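# Four arms unfold a pallet collar onto a pallet

## Task

Unfold the pallet collar into its open shape and set it down squarely on the pallet, so it stays there once the arms let go.

## Robot and tools

Robots and cameras: four identical Kinova Gen3 arms named arm1, arm2, arm3 and arm4. Each has seven revolute joints, a Robotiq 2F-85 two-finger gripper and a wrist camera (arm1_cam_wrist to arm4_cam_wrist). Two more cameras, cam_high and cam_low, are fixed in the room. A hand reaches roughly 1.0 m out from the joint-1 axis. The arms act independently: if one is stalled, the others keep going.

Frames: one shared scene frame, origin on the floor, +z up, metres. Each arm's base (foot) sits here and points along its own +x: arm1 x=-0.448 y=-0.871 z=+0.789 quat_wxyz=(+0.749, +0.000, -0.002, +0.663); arm2 x=+0.241 y=-0.880 z=+0.778 quat_wxyz=(+0.684, +0.000, -0.004, +0.729); arm3 x=+1.001 y=-0.075 z=+0.867 quat_wxyz=(+0.091, +0.004, -0.006, -0.996); arm4 x=-0.898 y=-0.149 z=+0.760 quat_wxyz=(+0.994, +0.000, -0.009, -0.105). The 'hand' point (URDF link robotiq_pinch) lies between the finger pads, about 2 cm short of the fingertips when closed or half open and about 0.5 cm when fully open. Hand z runs along the fingers; the fingers open and close along hand y.

Joints and signs (all in radians, absolute): joint1_rad spins the whole arm about its foot's vertical axis, positive clockwise viewed from above, 0 pointing along the foot's +x. joint2_rad is the shoulder, 0 upright, positive leans forward, range -2.249 to 2.249. joint3_rad twists the upper arm about its length. joint4_rad is the elbow, 0 straight, range -2.579 to 2.579; with joint3 at 0, positive bends the same way positive joint2 leans. joint5_rad twists the forearm. joint6_rad is the wrist bend, 0 straight, range -2.099 to 2.099; with joint5 at 0, positive bends like positive joint4. joint7_rad rolls the hand, positive counter-clockwise looking from behind it. joints 1, 3, 5, 7 range -69.115 to 69.115. gripper_m is the fingertip gap in metres, 0 to 0.085. A joint counts as done within ±0.01 rad; the gripper within ±0.003 m.

move: arguments are arm1, arm2, arm3, arm4 and cameras. Each arm key takes its own object with 'joints' (a dict of absolute joint targets by the names above, any subset) and optional 'min_time_s' (0.1 to 8 s, a lower bound on how long that arm's motions take; longer motions are not stretched). These are goal positions, never offsets. An arm or joint you omit gets no new command but may still be driving to its previous target. All named motions start at once; on one arm the joints begin and finish together, so the hand may sweep a wide curve. Target speed is capped at 1.39 rad/s for joints 1-4 and 1.22 for 5-7, with acceleration caps of 1 and 10 rad/s per second respectively. One action runs at most 15 s; a big move may return before arriving. cameras is a list of names, ["all"], or [] for none; omitted means all for an empty move and none otherwise. Unknown keys make the call invalid; out-of-range numbers get it refused. After a refusal, or a stop that interrupts a call, the remaining move, wait and finished_scene calls in that reply are skipped (an invalid call does not cause this). An empty move returns full state for every arm, all images and the scene number.

Results: a 'move:' line lists each arm sent a motion with 'done' or its worst status. joint_status words: done; off_target (stopped away from target, may still push); time_out (holds where it stopped); not_followed (a safety check blocked the targets, which may still be tried later); limit_stop_at_motor_heat (resend the target). 'joint command not followed' flags a blocked arm; its gripper command still runs. Arms listed 'as last shown' were not commanded; their status reads 'not commanded' and other lines repeat earlier values. on_its_own reports uncommanded behaviour. Joint velocities are rad/s in joint order, 'within noise' when still. Joint torques are in N m, positive toward increasing angle, with per-arm offset and noise. Flange force is the external force along hand x y z, including held weight, noisy, sometimes 'no reading'. The 'pictures' line gives image order; images can lag the state slightly. MOTOR HOT and OVER-TEMPERATURE FAULT lines warn of heating.

wait: seconds (0 to 10) plus optional cameras; commands nothing, returns state. zoom_image: camera and region [x0, y0, x1, y1] in pixels from the top-left, at most 504 by 504, only for a camera in the latest images. read_manual: section 'licences' returns licence texts only. finished_scene: scene (1 or 2) ends the scene permanently; the collar must stay in place with no robot help.

Cautions: an arm does not halt on contact and can press hard. A hard press between two arms ends the scene in failure, including a gripper closing on another arm's fingers; the collision check may react late and does not block fingers meeting or fingers opening into another arm. A joint torque above 104.5 N m (joints 1-4) or 51.3 N m (5-7), or a deviation over 5 degrees from plan, is a torque fault: that arm and gripper freeze for 10 s and skip the rest of the call. Holding loads, stretching out or pushing at unreachable poses heats motors; near 75 °C the arm sags for 30-60 s. For a firm grip, open wide and close to well under the part's width; avoid squeezing parts still resting on something, twisting, yanking or swinging loads fast. Never drop parts, release them while moving, slam anything, strike fixed objects, or let anything leave the work area or reach the floor. Loose items may get a small random nudge occasionally. Between calls the robots keep their last command.

Each tool is called as a command line: name --argument value for each argument, lists and objects as JSON in quotes; but a table of rows of numbers goes row by row, as --pt "numbers of a row", without its own name.

## Session

move

Scene clock: 0.00 s.
Joint torques (N m): no reading
Flange force (N): no reading
Joint velocities: within noise
arm1.joint_positions: joint1_rad=-0.328 joint2_rad=-0.328 joint3_rad=-0.054 joint4_rad=+1.554 joint5_rad=+0.004 joint6_rad=+2.052 joint7_rad=+1.943 gripper_m=+0.085
arm1.joint_status: not commanded
arm1.hand: x=-0.4569 y=-0.7531 z=+1.2702 quat_wxyz=(+0.042, +0.889, -0.454, +0.054) (m; scene frame)
arm2.joint_positions: joint1_rad=-0.153 joint2_rad=-0.493 joint3_rad=-0.065 joint4_rad=+1.477 joint5_rad=+0.011 joint6_rad=+1.957 joint7_rad=+1.170 gripper_m=+0.085
arm2.joint_status: not commanded
arm2.hand: x=+0.2241 y=-0.7576 z=+1.3033 quat_wxyz=(-0.066, +0.656, -0.747, -0.081) (m; scene frame)
arm3.joint_positions: joint1_rad=-0.073 joint2_rad=-0.374 joint3_rad=-0.055 joint4_rad=+1.452 joint5_rad=-0.003 joint6_rad=+2.015 joint7_rad=+1.921 gripper_m=+0.085
arm3.joint_status: not commanded
arm3.hand: x=+0.8592 y=-0.0928 z=+1.3806 quat_wxyz=(+0.003, -0.946, -0.323, +0.022) (m; scene frame)
arm4.joint_positions: joint1_rad=-0.488 joint2_rad=-0.365 joint3_rad=-0.049 joint4_rad=+1.544 joint5_rad=-0.055 joint6_rad=+2.043 joint7_rad=+1.891 gripper_m=+0.085
arm4.joint_status: not commanded
arm4.hand: x=-0.7959 y=-0.1176 z=+1.2492 quat_wxyz=(+0.033, +0.326, -0.945, -0.013) (m; scene frame)
pictures: arm1_cam_wrist, arm2_cam_wrist, arm3_cam_wrist, arm4_cam_wrist, cam_high, cam_low
Images, in order (width x height): arm1_cam_wrist 672x504, arm2_cam_wrist 672x504, arm3_cam_wrist 672x504, arm4_cam_wrist 672x504, cam_high 672x504, cam_low 672x504.

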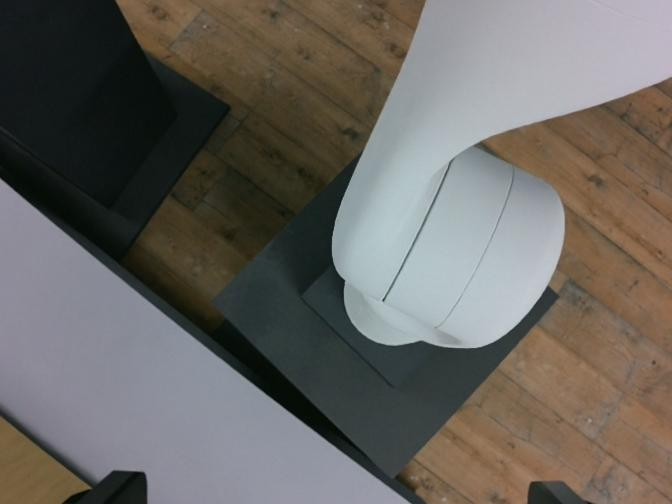

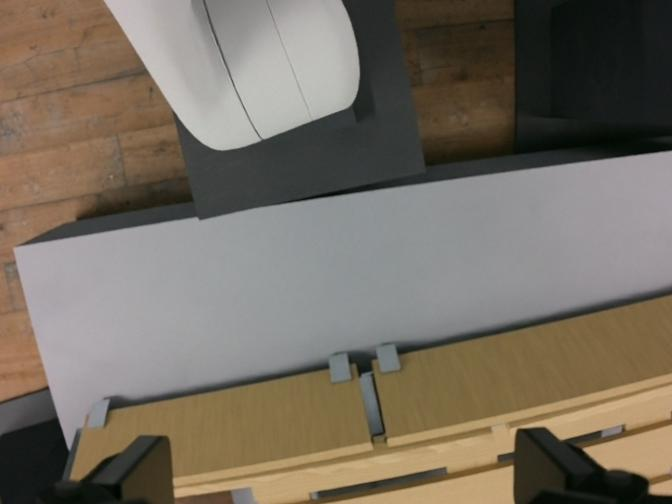

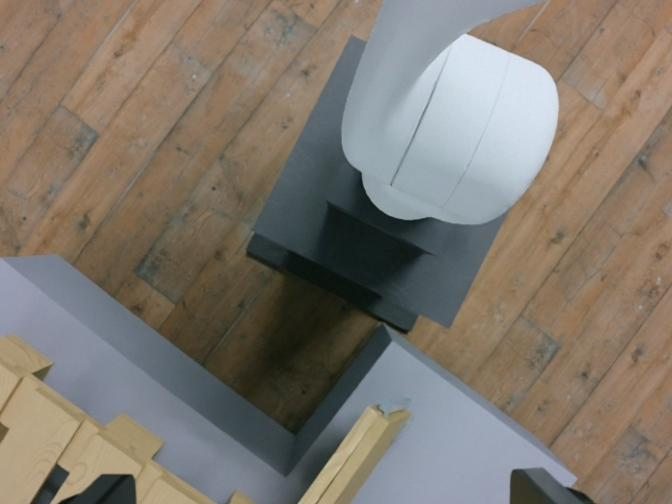

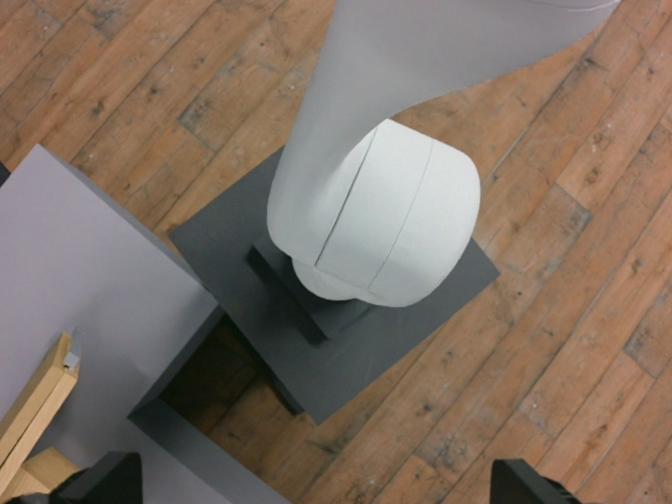

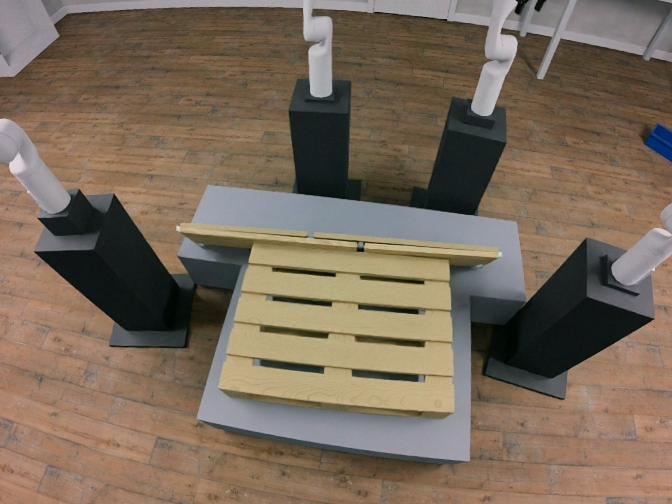

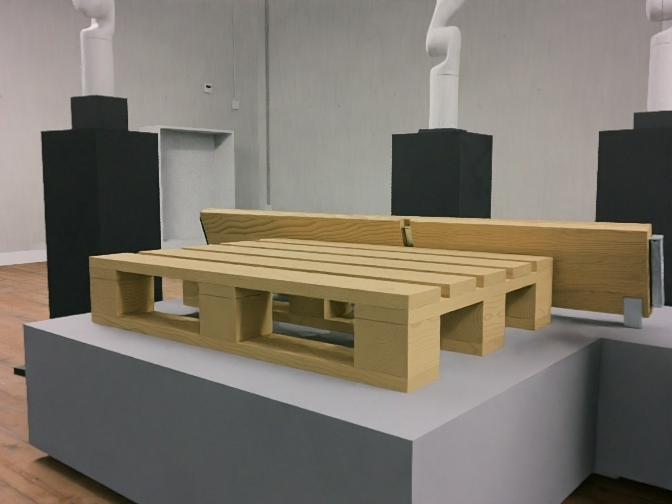

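zoom_image --camera "cam_high" --region '[160, 180, 530, 470]'

zoom_image --camera "cam_low" --region '[180, 190, 672, 404]'

zoom_image --camera "arm2_cam_wrist" --region '[0, 230, 504, 504]'

zoom_image --camera "arm3_cam_wrist" --region '[0, 250, 504, 504]'

Scaled by 1.362 from the camera's 672x504 image, which has a finer 960x720 frame.

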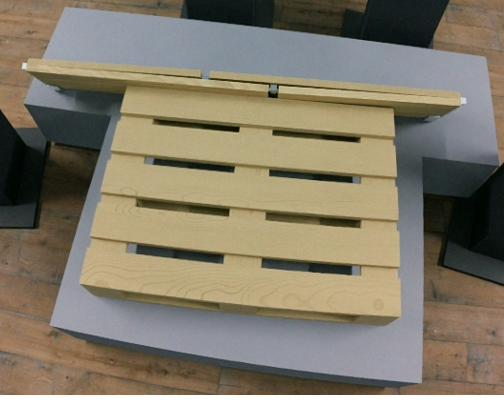

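Scaled by 1.024 from the camera's 672x504 image, which has a finer 960x720 frame.

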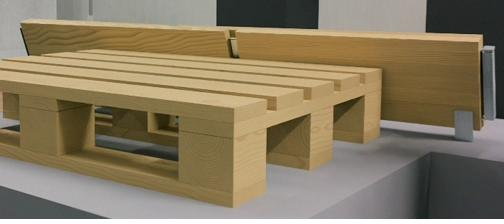

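Scaled by 1.000.

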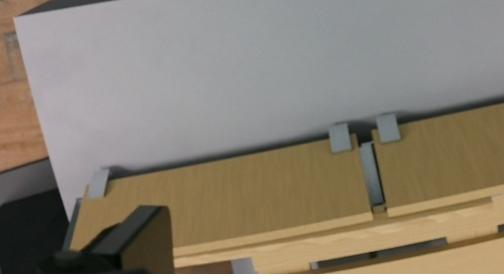

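Scaled by 1.000.

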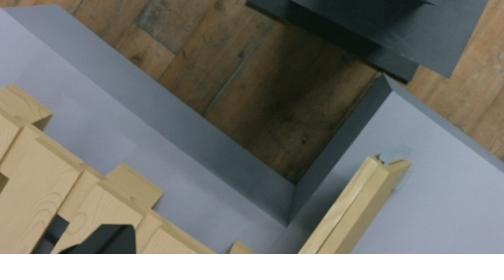

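move --arm1 '{"joints": {"joint1_rad": -0.066, "joint2_rad": 0.279, "joint3_rad": 0, "joint4_rad": 1.312, "joint5_rad": 0, "joint6_rad": 1.551, "joint7_rad": 0.055}}' --arm2 '{"joints": {"joint1_rad": 0.145, "joint2_rad": 0.279, "joint3_rad": 0, "joint4_rad": 1.312, "joint5_rad": 0, "joint6_rad": 1.551, "joint7_rad": 0.081}}' --arm3 '{"joints": {"joint1_rad": 0.281, "joint2_rad": 0.51, "joint3_rad": 0, "joint4_rad": 0.765, "joint5_rad": 0, "joint6_rad": 1.867, "joint7_rad": 1.67}}' --arm4 '{"joints": {"joint1_rad": -0.544, "joint2_rad": 0.393, "joint3_rad": 0, "joint4_rad": 0.929, "joint5_rad": 0, "joint6_rad": 1.82, "joint7_rad": 1.237}}' --cameras '["all"]'

Scene clock: 132.07 s.
Joint torques (N m): arm1=[-0.64 -13.67 1.09 -9.32 0.41 -0.04 0.44] | arm2=[1.08 -14.68 0.37 -8.65 -0.14 0.09 0.19] | arm3=[0.24 -17.63 -0.34 -8.99 -0.22 0.25 0.31] | arm4=[-0.68 -16.12 1.35 -9.57 0.17 0.01 0.47]
Flange force (N): arm1=[0.7 -3.5 0.9] | arm2=[2.3 1.5 -0.7] | arm3=[5.7 2.5 3.8] | arm4=[4.0 -1.5 4.1]
move: arm1 done; arm2 done; arm3 done; arm4 done
Joint velocities: within noise
arm1.joint_positions: joint1_rad=-0.066 joint2_rad=+0.279 joint3_rad=+0.000 joint4_rad=+1.312 joint5_rad=+0.000 joint6_rad=+1.551 joint7_rad=+0.055 gripper_m=+0.085
arm1.joint_status: all done
arm1.hand: x=-0.3999 y=-0.4440 z=+1.1619 quat_wxyz=(-0.001, +0.000, -1.000, -0.001) (m; scene frame)
arm2.joint_positions: joint1_rad=+0.145 joint2_rad=+0.279 joint3_rad=+0.000 joint4_rad=+1.312 joint5_rad=+0.000 joint6_rad=+1.551 joint7_rad=+0.081 gripper_m=+0.085
arm2.joint_status: all done
arm2.hand: x=+0.2985 y=-0.4554 z=+1.1522 quat_wxyz=(-0.003, +0.000, -1.000, -0.003) (m; scene frame)
arm3.joint_positions: joint1_rad=+0.281 joint2_rad=+0.510 joint3_rad=+0.000 joint4_rad=+0.765 joint5_rad=+0.000 joint6_rad=+1.867 joint7_rad=+1.670 gripper_m=+0.085
arm3.joint_status: all done
arm3.hand: x=+0.4963 y=+0.0042 z=+1.2944 quat_wxyz=(-0.005, -1.000, +0.000, -0.004) (m; scene frame)
arm4.joint_positions: joint1_rad=-0.544 joint2_rad=+0.393 joint3_rad=+0.000 joint4_rad=+0.929 joint5_rad=+0.000 joint6_rad=+1.820 joint7_rad=+1.237 gripper_m=+0.085
arm4.joint_status: all done
arm4.hand: x=-0.4576 y=-0.0197 z=+1.2065 quat_wxyz=(-0.008, +0.000, -1.000, +0.001) (m; scene frame)
pictures: arm1_cam_wrist, arm2_cam_wrist, arm3_cam_wrist, arm4_cam_wrist, cam_high, cam_low
Images, in order (width x height): arm1_cam_wrist 672x504, arm2_cam_wrist 672x504, arm3_cam_wrist 672x504, arm4_cam_wrist 672x504, cam_high 672x504, cam_low 672x504.

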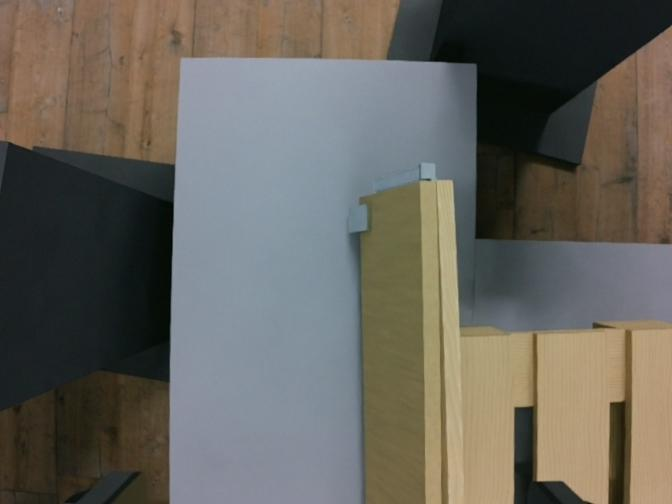

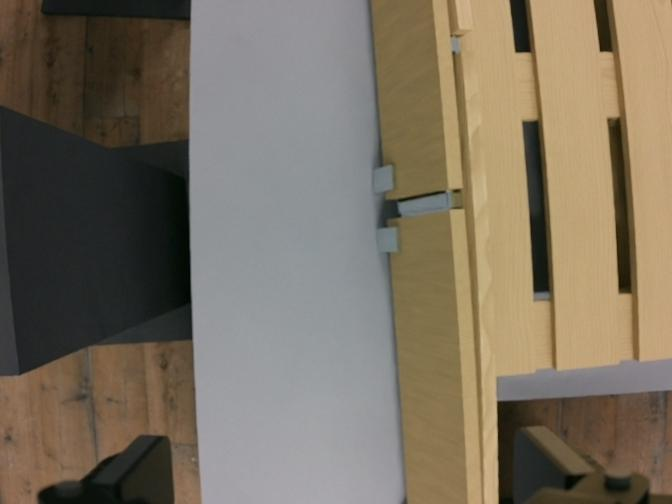

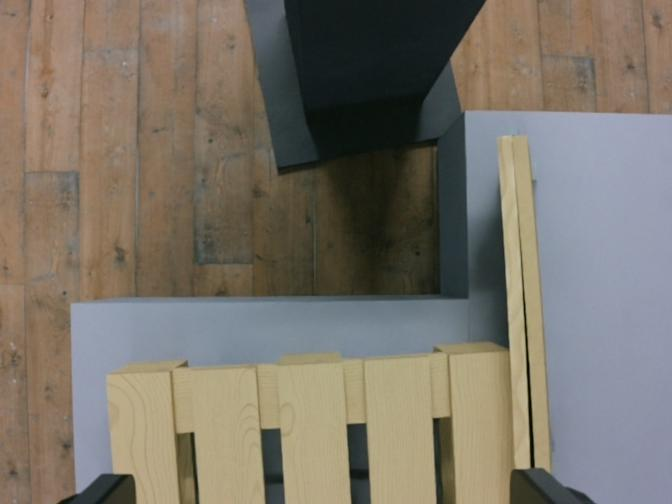

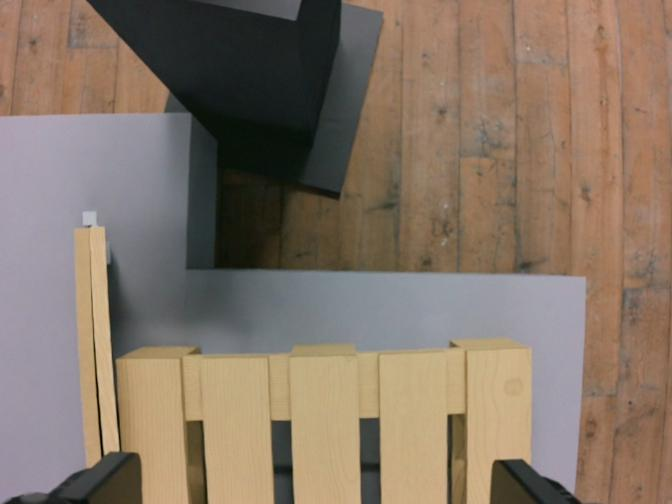

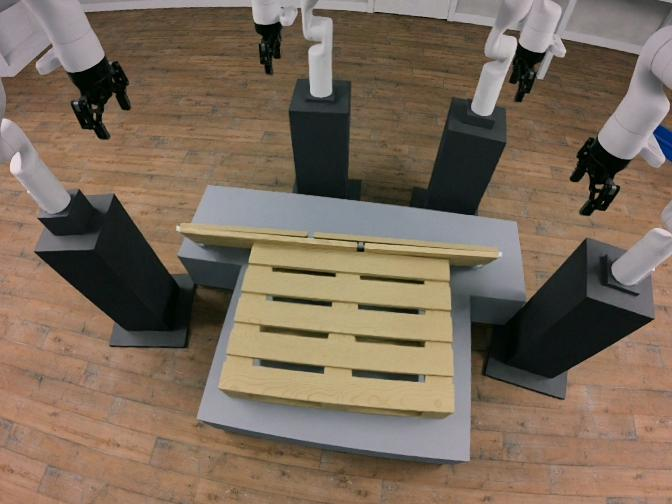

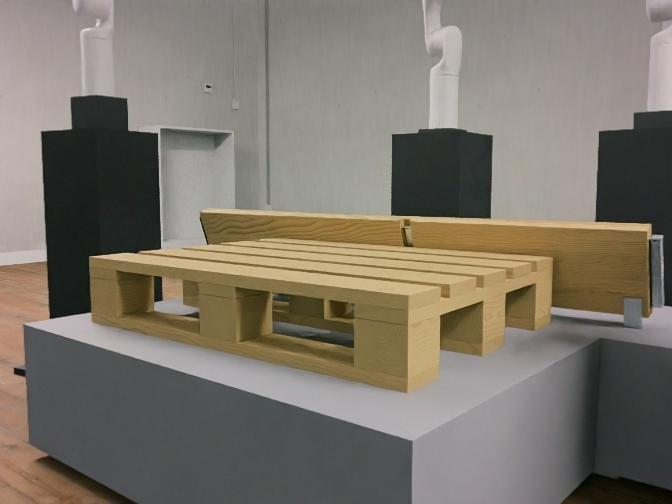

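zoom_image --camera "arm2_cam_wrist" --region '[340, 0, 672, 504]'

zoom_image --camera "arm1_cam_wrist" --region '[320, 130, 672, 504]'

zoom_image --camera "arm3_cam_wrist" --region '[60, 100, 564, 504]'

zoom_image --camera "arm4_cam_wrist" --region '[60, 180, 564, 504]'

zoom_image --camera "cam_low" --region '[380, 200, 672, 404]'

Scaled by 1.000.

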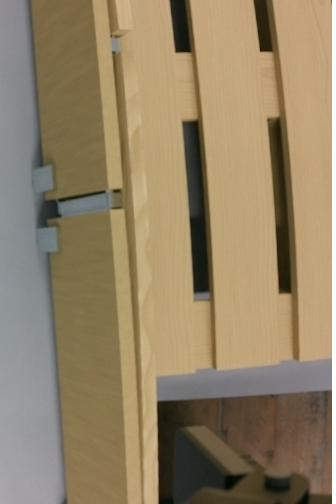

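Scaled by 1.348.

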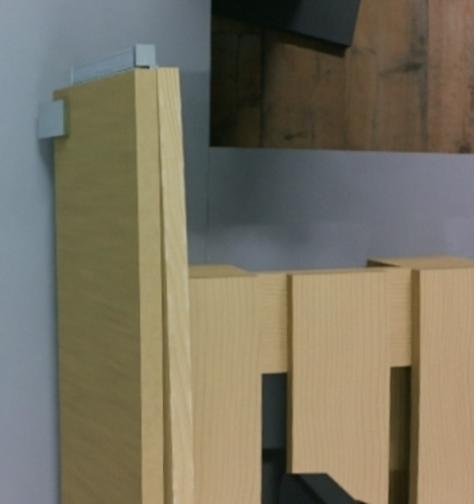

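Scaled by 1.000.

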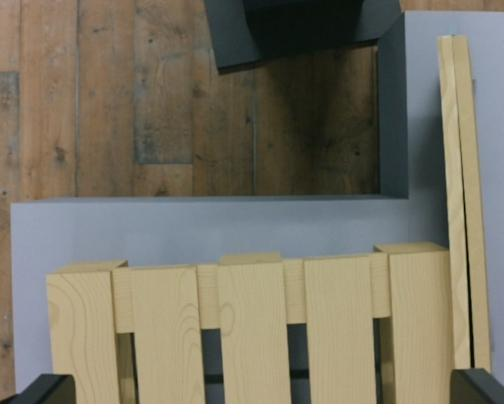

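Scaled by 1.000.

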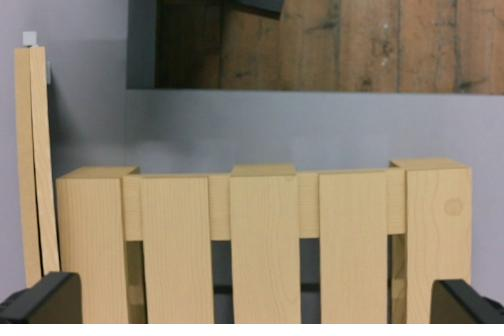

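Scaled by 1.726 from the camera's 672x504 image, which has a finer 960x720 frame.

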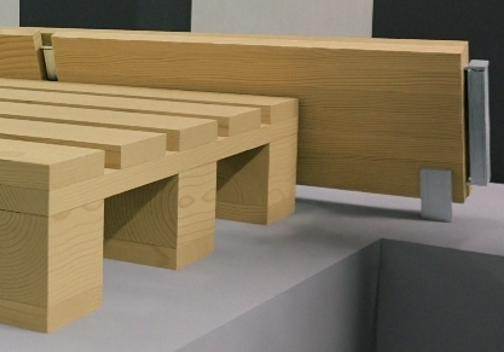

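move --arm1 '{"joints": {"joint2_rad": 0.544, "joint4_rad": 0.905, "joint6_rad": 1.6926}}' --arm2 '{"joints": {"joint2_rad": 0.544, "joint4_rad": 0.905, "joint6_rad": 1.6926}}' --arm3 '{"joints": {"joint1_rad": 0.081, "joint7_rad": 1.47}}' --arm4 '{"joints": {"joint1_rad": -0.344, "joint7_rad": 1.437}}' --cameras '["arm1_cam_wrist", "arm2_cam_wrist", "arm3_cam_wrist", "arm4_cam_wrist"]'

move --arm1 '{"joints": {"joint2_rad": 0.509, "joint4_rad": 1.8349, "joint6_rad": 0.7977}}' --arm2 '{"joints": {"joint2_rad": 0.509, "joint4_rad": 1.8349, "joint6_rad": 0.7977}}' --arm3 '{"joints": {"joint2_rad": 0.5223, "joint4_rad": 1.3914, "joint6_rad": 1.2279}}' --arm4 '{"joints": {"joint2_rad": 0.427, "joint4_rad": 1.5254, "joint6_rad": 1.189}}' --cameras '["arm1_cam_wrist", "arm2_cam_wrist", "arm3_cam_wrist", "arm4_cam_wrist"]'

Scene clock: 226.50 s.
Joint torques (N m): arm1=[-0.62 -18.27 1.16 -9.26 0.42 -0.05 0.46] | arm2=[1.2 -19.34 0.5 -8.6 -0.16 0.08 0.18] | arm3=[0.19 -17.6 -0.35 -8.97 -0.2 0.24 0.3] | arm4=[-0.71 -16.05 1.32 -9.41 0.24 -0.05 0.51]
Flange force (N): arm1=[0.3 -5.3 1.6] | arm2=[2.2 1.6 -0.9] | arm3=[5.9 1.3 3.6] | arm4=[3.6 -0.5 3.2]
move: arm1 done; arm2 done; arm3 done; arm4 done
Joint velocities: within noise
arm1.joint_positions: joint1_rad=-0.066 joint2_rad=+0.544 joint3_rad=+0.000 joint4_rad=+0.905 joint5_rad=+0.000 joint6_rad=+1.693 joint7_rad=+0.055 gripper_m=+0.085
arm1.joint_status: all done
arm1.hand: x=-0.3943 y=-0.3444 z=+1.1623 quat_wxyz=(-0.001, +0.000, -1.000, -0.002) (m; scene frame)
arm2.joint_positions: joint1_rad=+0.145 joint2_rad=+0.544 joint3_rad=+0.000 joint4_rad=+0.905 joint5_rad=+0.000 joint6_rad=+1.693 joint7_rad=+0.081 gripper_m=+0.085
arm2.joint_status: all done
arm2.hand: x=+0.3067 y=-0.3560 z=+1.1528 quat_wxyz=(-0.003, +0.000, -1.000, -0.003) (m; scene frame)
arm3.joint_positions: joint1_rad=+0.081 joint2_rad=+0.510 joint3_rad=+0.000 joint4_rad=+0.765 joint5_rad=+0.000 joint6_rad=+1.867 joint7_rad=+1.470 gripper_m=+0.085
arm3.joint_status: all done
arm3.hand: x=+0.4914 y=-0.0968 z=+1.2954 quat_wxyz=(-0.005, -1.000, +0.000, -0.004) (m; scene frame)
arm4.joint_positions: joint1_rad=-0.344 joint2_rad=+0.393 joint3_rad=+0.000 joint4_rad=+0.929 joint5_rad=+0.000 joint6_rad=+1.820 joint7_rad=+1.437 gripper_m=+0.085
arm4.joint_status: all done
arm4.hand: x=-0.4409 y=-0.1113 z=+1.2069 quat_wxyz=(-0.008, +0.000, -1.000, +0.001) (m; scene frame)
pictures: arm1_cam_wrist, arm2_cam_wrist, arm3_cam_wrist, arm4_cam_wrist
Images, in order (width x height): arm1_cam_wrist 672x504, arm2_cam_wrist 672x504, arm3_cam_wrist 672x504, arm4_cam_wrist 672x504.

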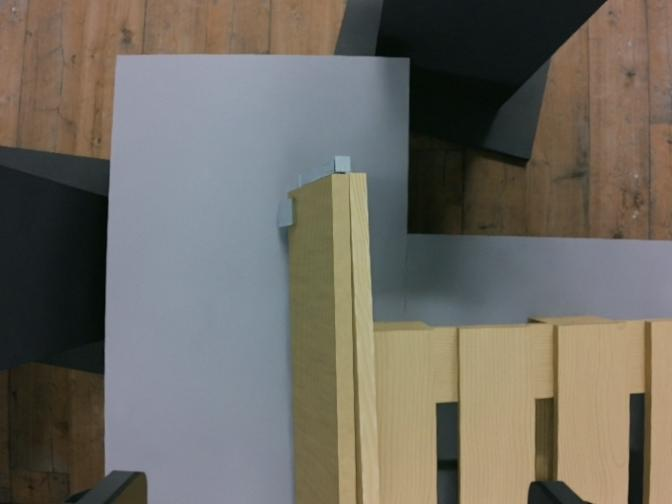

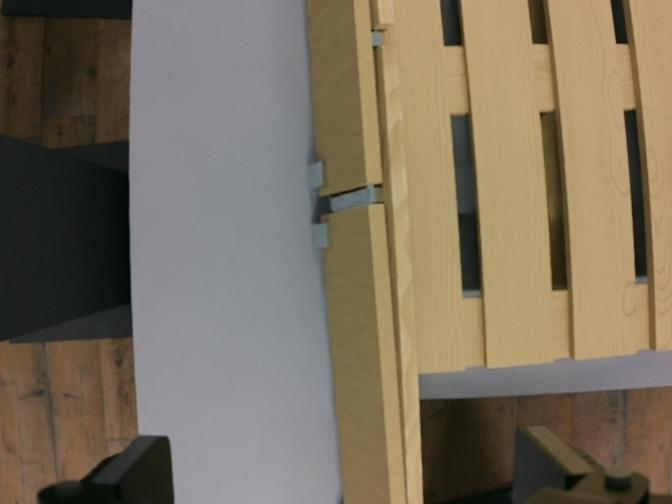

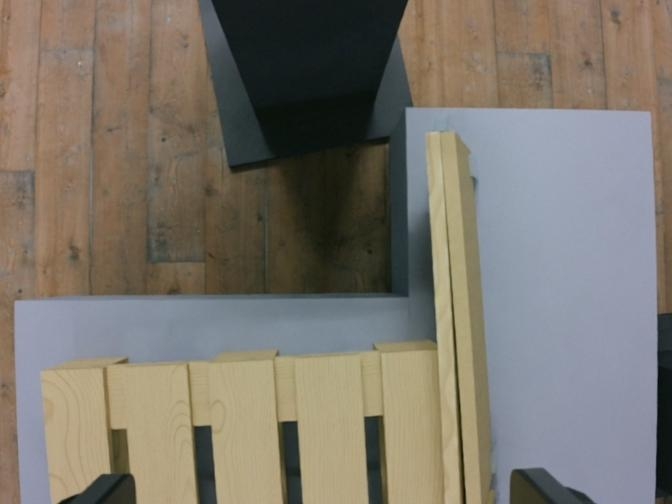

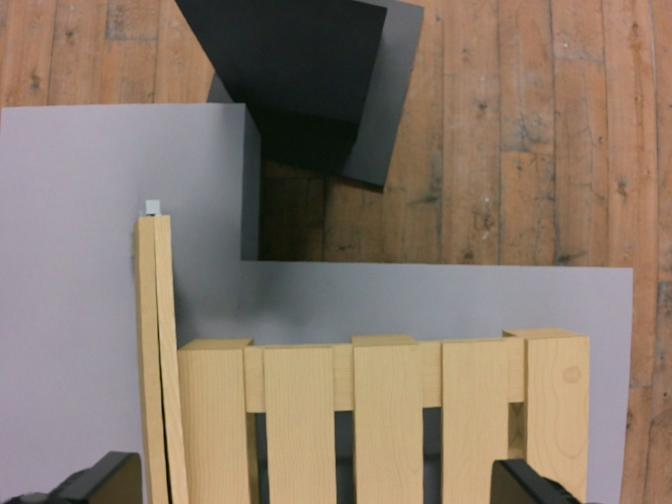

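Scene clock: 228.73 s.
Joint torques (N m): arm1=[-0.61 -15.23 1.11 -6.75 0.43 -0.07 0.48] | arm2=[1.1 -16.32 0.46 -5.94 -0.15 0.07 0.16] | arm3=[0.21 -17.6 -0.39 -8.8 -0.21 0.23 0.29] | arm4=[-0.79 -16.27 1.32 -9.13 0.19 -0.06 0.49]
Flange force (N): arm1=[0.0 -3.1 -1.7] | arm2=[2.4 1.8 -0.2] | arm3=[4.2 1.3 0.4] | arm4=[3.1 -0.7 1.1]
move: arm1 done; arm2 done; arm3 done; arm4 done
Joint velocities: within noise
arm1.joint_positions: joint1_rad=-0.066 joint2_rad=+0.509 joint3_rad=+0.000 joint4_rad=+1.835 joint5_rad=+0.000 joint6_rad=+0.798 joint7_rad=+0.055 gripper_m=+0.085
arm1.joint_status: all done
arm1.hand: x=-0.3992 y=-0.4432 z=+0.9116 quat_wxyz=(-0.001, +0.000, -1.000, -0.002) (m; scene frame)
arm2.joint_positions: joint1_rad=+0.145 joint2_rad=+0.509 joint3_rad=+0.000 joint4_rad=+1.835 joint5_rad=+0.000 joint6_rad=+0.798 joint7_rad=+0.081 gripper_m=+0.085
arm2.joint_status: all done
arm2.hand: x=+0.3000 y=-0.4540 z=+0.9019 quat_wxyz=(-0.003, +0.000, -1.000, -0.003) (m; scene frame)
arm3.joint_positions: joint1_rad=+0.081 joint2_rad=+0.522 joint3_rad=+0.000 joint4_rad=+1.391 joint5_rad=+0.000 joint6_rad=+1.228 joint7_rad=+1.470 gripper_m=+0.085
arm3.joint_status: all done
arm3.hand: x=+0.4931 y=-0.0989 z=+1.0955 quat_wxyz=(-0.005, -1.000, +0.000, -0.004) (m; scene frame)
arm4.joint_positions: joint1_rad=-0.344 joint2_rad=+0.427 joint3_rad=+0.000 joint4_rad=+1.525 joint5_rad=+0.000 joint6_rad=+1.189 joint7_rad=+1.437 gripper_m=+0.085
arm4.joint_status: all done
arm4.hand: x=-0.4372 y=-0.1117 z=+1.0068 quat_wxyz=(-0.009, +0.000, -1.000, +0.001) (m; scene frame)
pictures: arm1_cam_wrist, arm2_cam_wrist, arm3_cam_wrist, arm4_cam_wrist
Images, in order (width x height): arm1_cam_wrist 672x504, arm2_cam_wrist 672x504, arm3_cam_wrist 672x504, arm4_cam_wrist 672x504.

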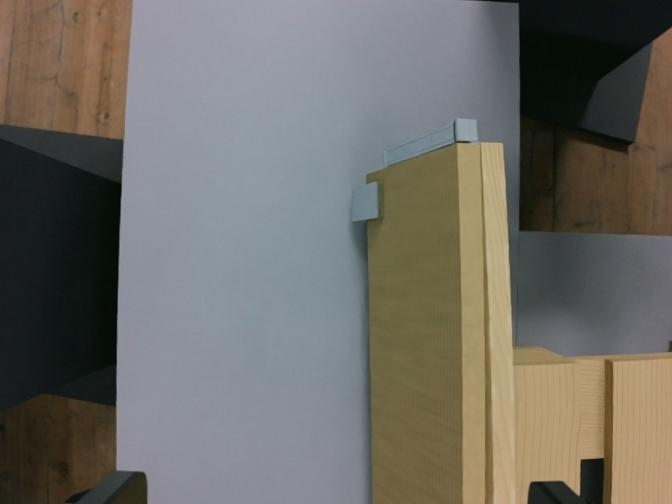

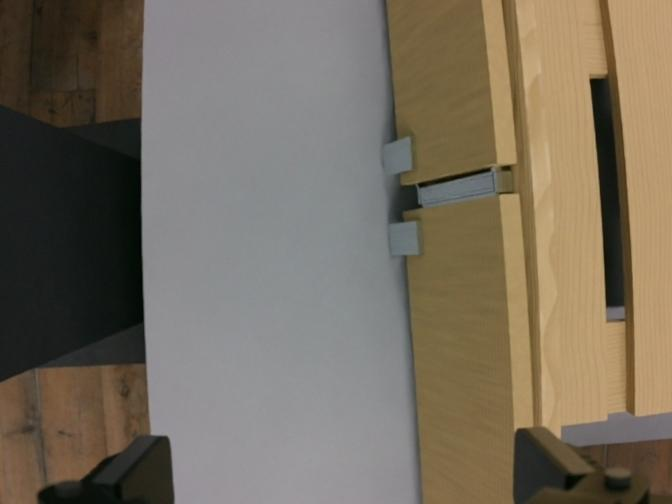

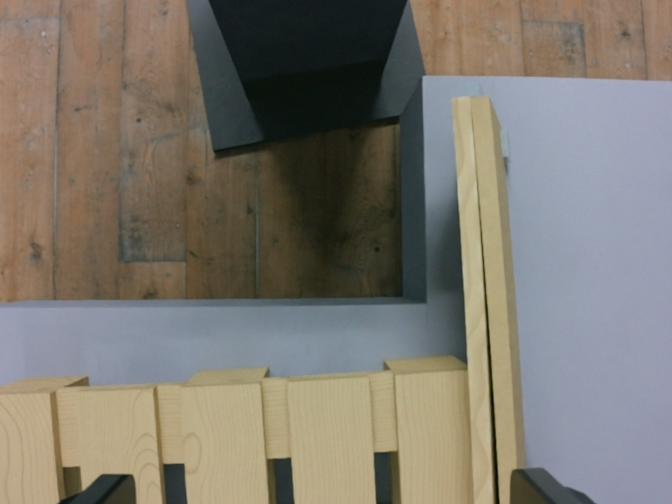

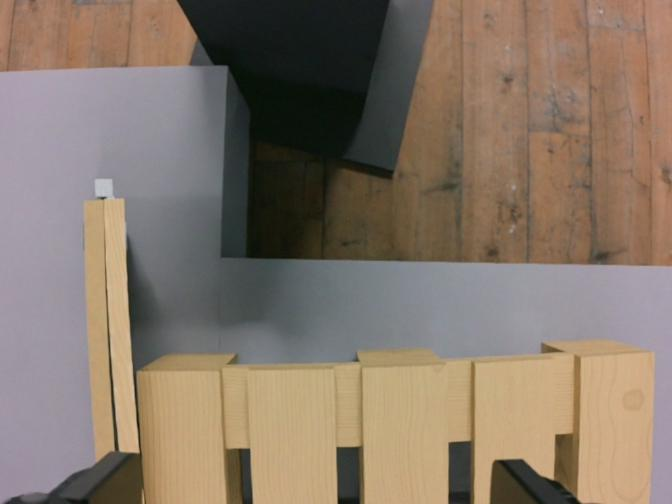

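zoom_image --camera "arm2_cam_wrist" --region '[370, 0, 640, 250]'

zoom_image --camera "arm1_cam_wrist" --region '[340, 100, 600, 504]'

zoom_image --camera "arm3_cam_wrist" --region '[380, 60, 640, 320]'

Scaled by 1.867.

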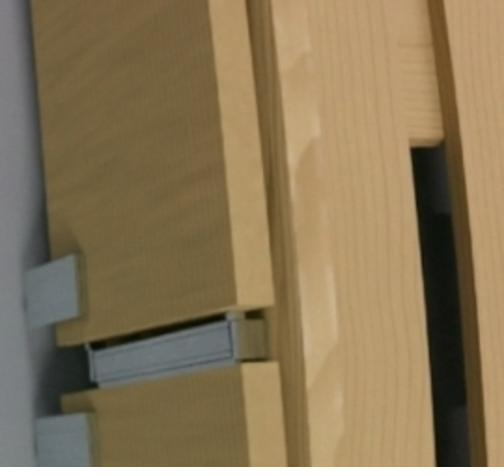

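Scaled by 1.248.

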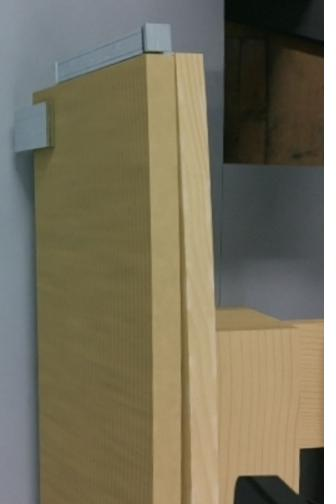

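Scaled by 1.938.

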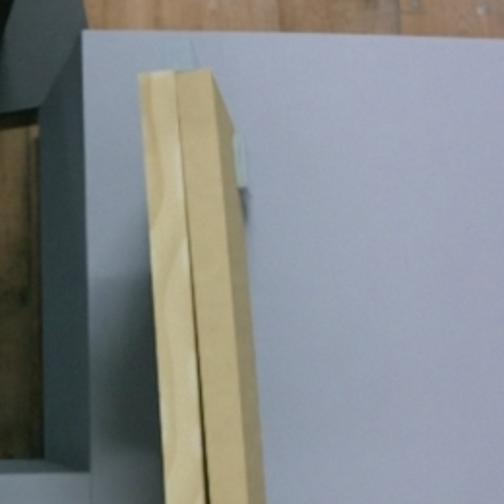

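zoom_image --camera "arm2_cam_wrist" --region '[420, 380, 672, 504]'

zoom_image --camera "arm4_cam_wrist" --region '[60, 160, 312, 412]'

Scaled by 2.000.

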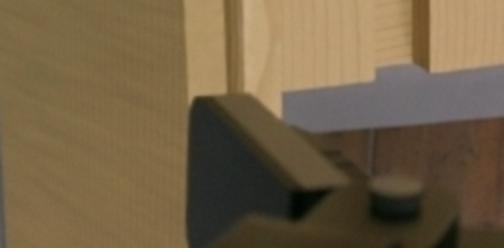

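Scaled by 2.000.

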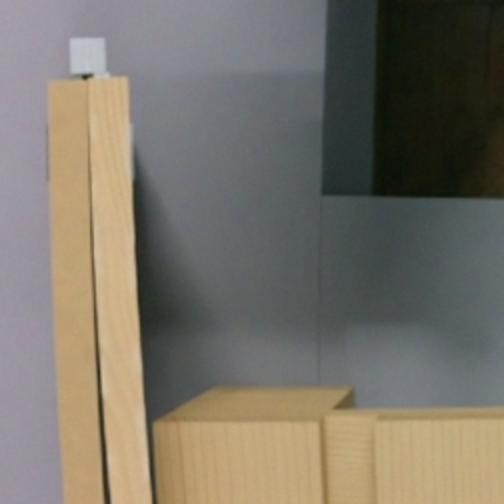

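move --arm1 '{"joints": {"joint1_rad": -0.172, "joint2_rad": 0.9606, "joint4_rad": 1.5495, "joint6_rad": 0.6315, "joint7_rad": -0.015}}' --arm2 '{"joints": {"joint1_rad": -0.405, "joint2_rad": 1.0609, "joint4_rad": 1.2279, "joint6_rad": 0.8528, "joint7_rad": -0.434}}' --arm3 '{"joints": {"joint1_rad": -0.206, "joint2_rad": 1.0615, "joint4_rad": 1.4066, "joint6_rad": 0.6735, "joint7_rad": 1.2526}}' --arm4 '{"joints": {"joint1_rad": -0.0255, "joint2_rad": 1.0218, "joint4_rad": 1.0577, "joint6_rad": 1.0621, "joint7_rad": -1.316}}' --cameras '["all"]'

Scene clock: 542.97 s.
Joint torques (N m): arm1=[-0.61 -20.49 1.26 -5.69 0.42 -0.07 0.45] | arm2=[1.13 -24.19 0.64 -6.27 -0.19 0.05 0.16] | arm3=[0.09 -22.4 -0.26 -6.02 -0.18 0.2 0.32] | arm4=[-0.89 -24.98 1.46 -8.82 0.22 -0.17 0.47]
Flange force (N): arm1=[-0.5 -3.5 -3.0] | arm2=[2.5 0.8 -0.1] | arm3=[4.0 0.5 -1.5] | arm4=[-4.6 -0.3 0.1]
move: arm1 done; arm2 done; arm3 done; arm4 done
Joint velocities: within noise
arm1.joint_positions: joint1_rad=-0.172 joint2_rad=+0.961 joint3_rad=+0.000 joint4_rad=+1.549 joint5_rad=+0.000 joint6_rad=+0.631 joint7_rad=-0.015 gripper_m=+0.085
arm1.joint_status: all done
arm1.hand: x=-0.4495 y=-0.3397 z=+0.7513 quat_wxyz=(-0.001, +0.018, -1.000, -0.002) (m; scene frame)
arm2.joint_positions: joint1_rad=-0.405 joint2_rad=+1.061 joint3_rad=+0.000 joint4_rad=+1.228 joint5_rad=+0.000 joint6_rad=+0.853 joint7_rad=-0.434 gripper_m=+0.085
arm2.joint_status: all done
arm2.hand: x=-0.0094 y=-0.3296 z=+0.7515 quat_wxyz=(-0.003, +0.017, -1.000, -0.003) (m; scene frame)
arm3.joint_positions: joint1_rad=-0.206 joint2_rad=+1.062 joint3_rad=+0.000 joint4_rad=+1.407 joint5_rad=+0.000 joint6_rad=+0.674 joint7_rad=+1.253 gripper_m=+0.085
arm3.joint_status: all done
arm3.hand: x=+0.4706 y=-0.2660 z=+0.7975 quat_wxyz=(-0.005, -0.999, -0.035, -0.004) (m; scene frame)
arm4.joint_positions: joint1_rad=-0.025 joint2_rad=+1.022 joint3_rad=+0.000 joint4_rad=+1.058 joint5_rad=+0.000 joint6_rad=+1.062 joint7_rad=-1.316 gripper_m=+0.085
arm4.joint_status: all done
arm4.hand: x=-0.2810 y=-0.2905 z=+0.8104 quat_wxyz=(-0.001, -0.999, -0.035, -0.008) (m; scene frame)
pictures: arm1_cam_wrist, arm2_cam_wrist, arm3_cam_wrist, arm4_cam_wrist, cam_high, cam_low
Images, in order (width x height): arm1_cam_wrist 672x504, arm2_cam_wrist 672x504, arm3_cam_wrist 672x504, arm4_cam_wrist 672x504, cam_high 672x504, cam_low 672x504.

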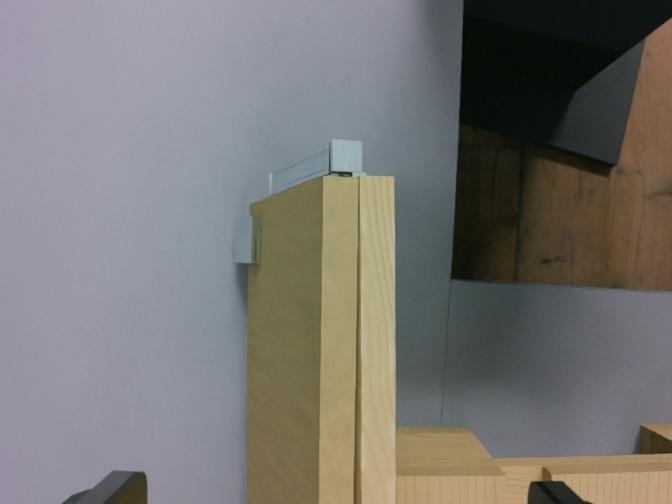

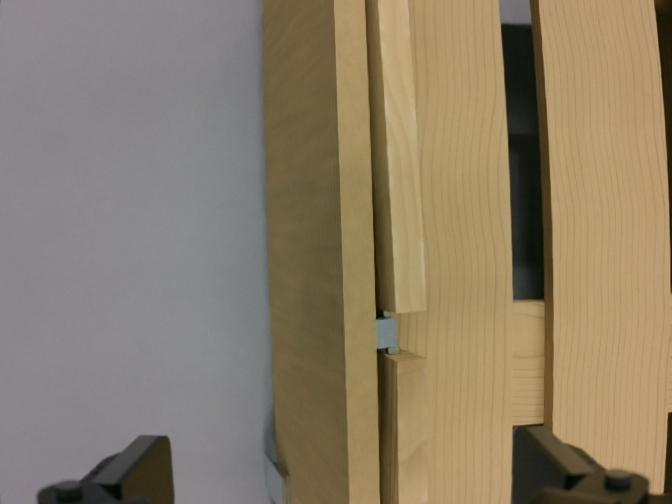

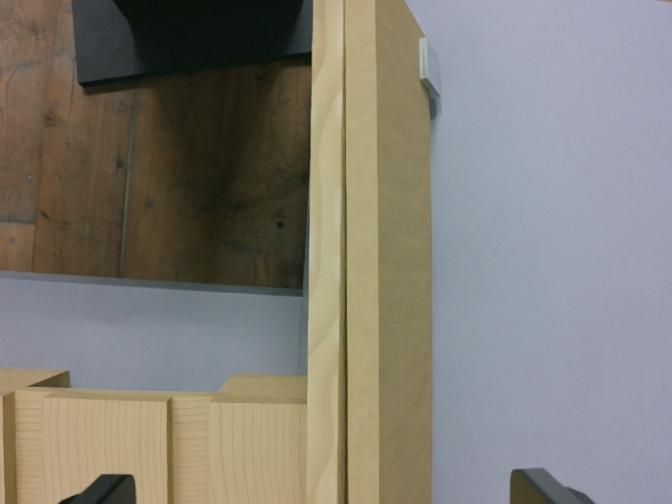

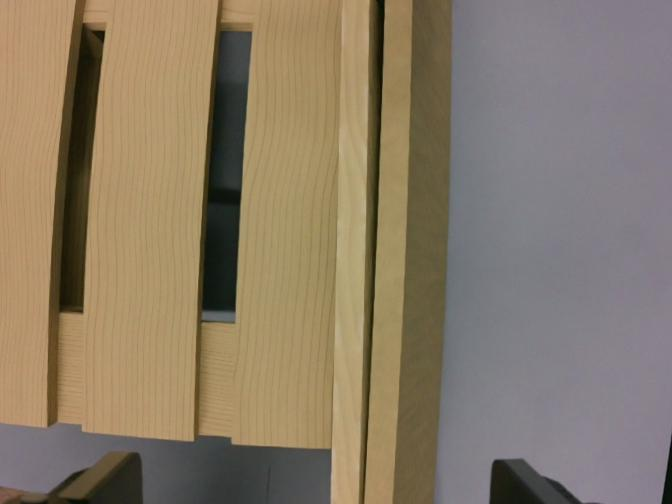

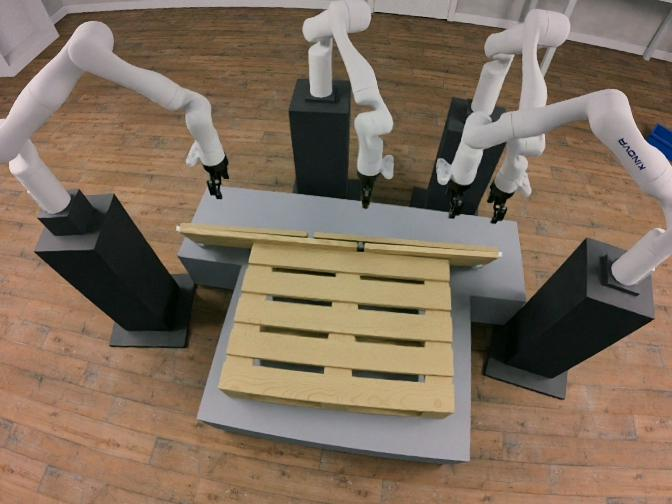

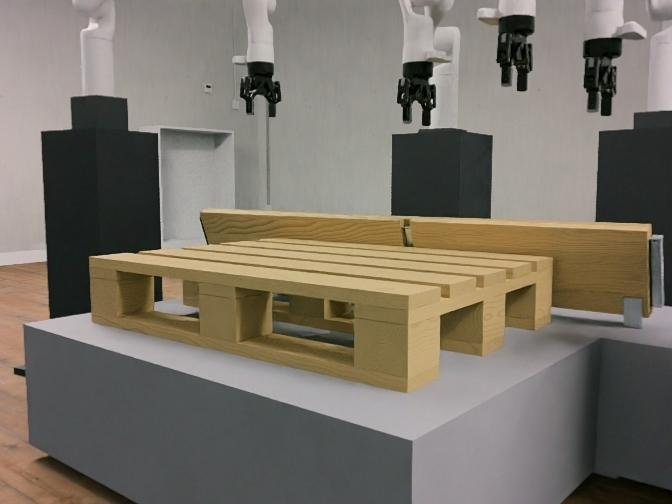

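zoom_image --camera "arm2_cam_wrist" --region '[250, 252, 450, 504]'

zoom_image --camera "arm4_cam_wrist" --region '[300, 0, 500, 252]'

zoom_image --camera "arm4_cam_wrist" --region '[300, 252, 500, 504]'

zoom_image --camera "arm3_cam_wrist" --region '[260, 252, 460, 504]'

Scaled by 2.000.

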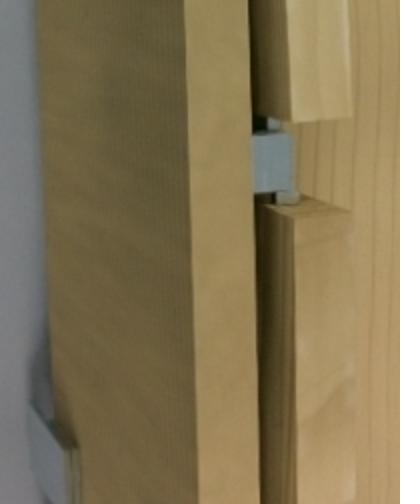

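Scaled by 2.000.

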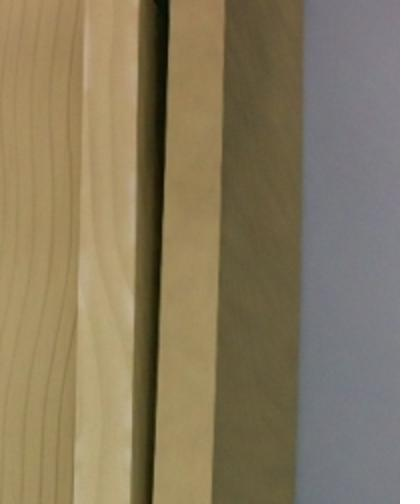

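Scaled by 2.000.

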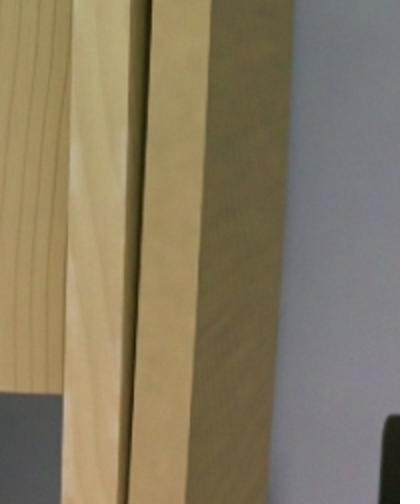

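Scaled by 2.000.

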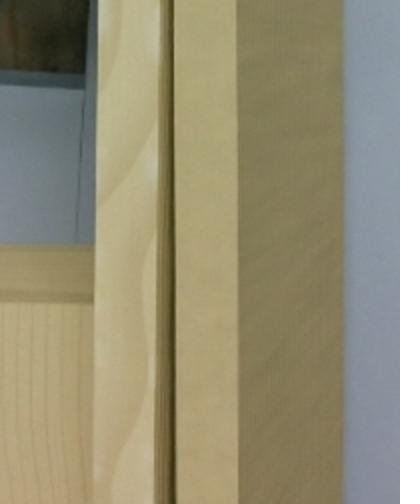

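zoom_image --camera "cam_low" --region '[370, 200, 450, 260]'

zoom_image --camera "cam_high" --region '[300, 210, 420, 300]'

Scaled by 6.300 from the camera's 672x504 image, which has a finer 960x720 frame.

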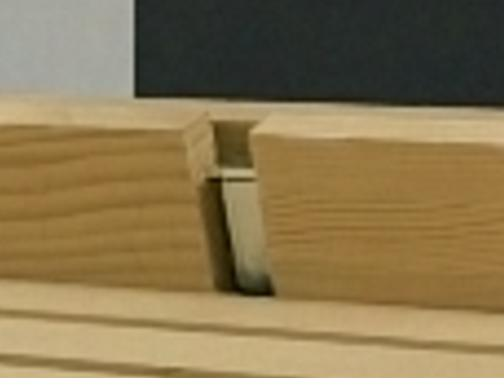

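Scaled by 4.200 from the camera's 672x504 image, which has a finer 960x720 frame.

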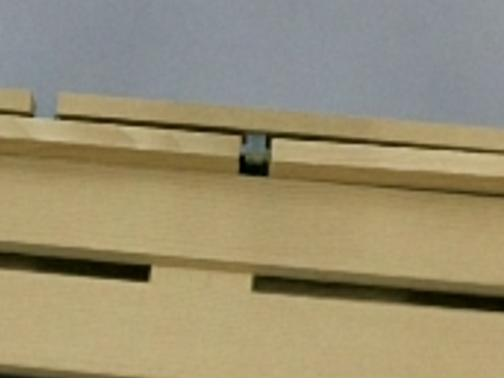

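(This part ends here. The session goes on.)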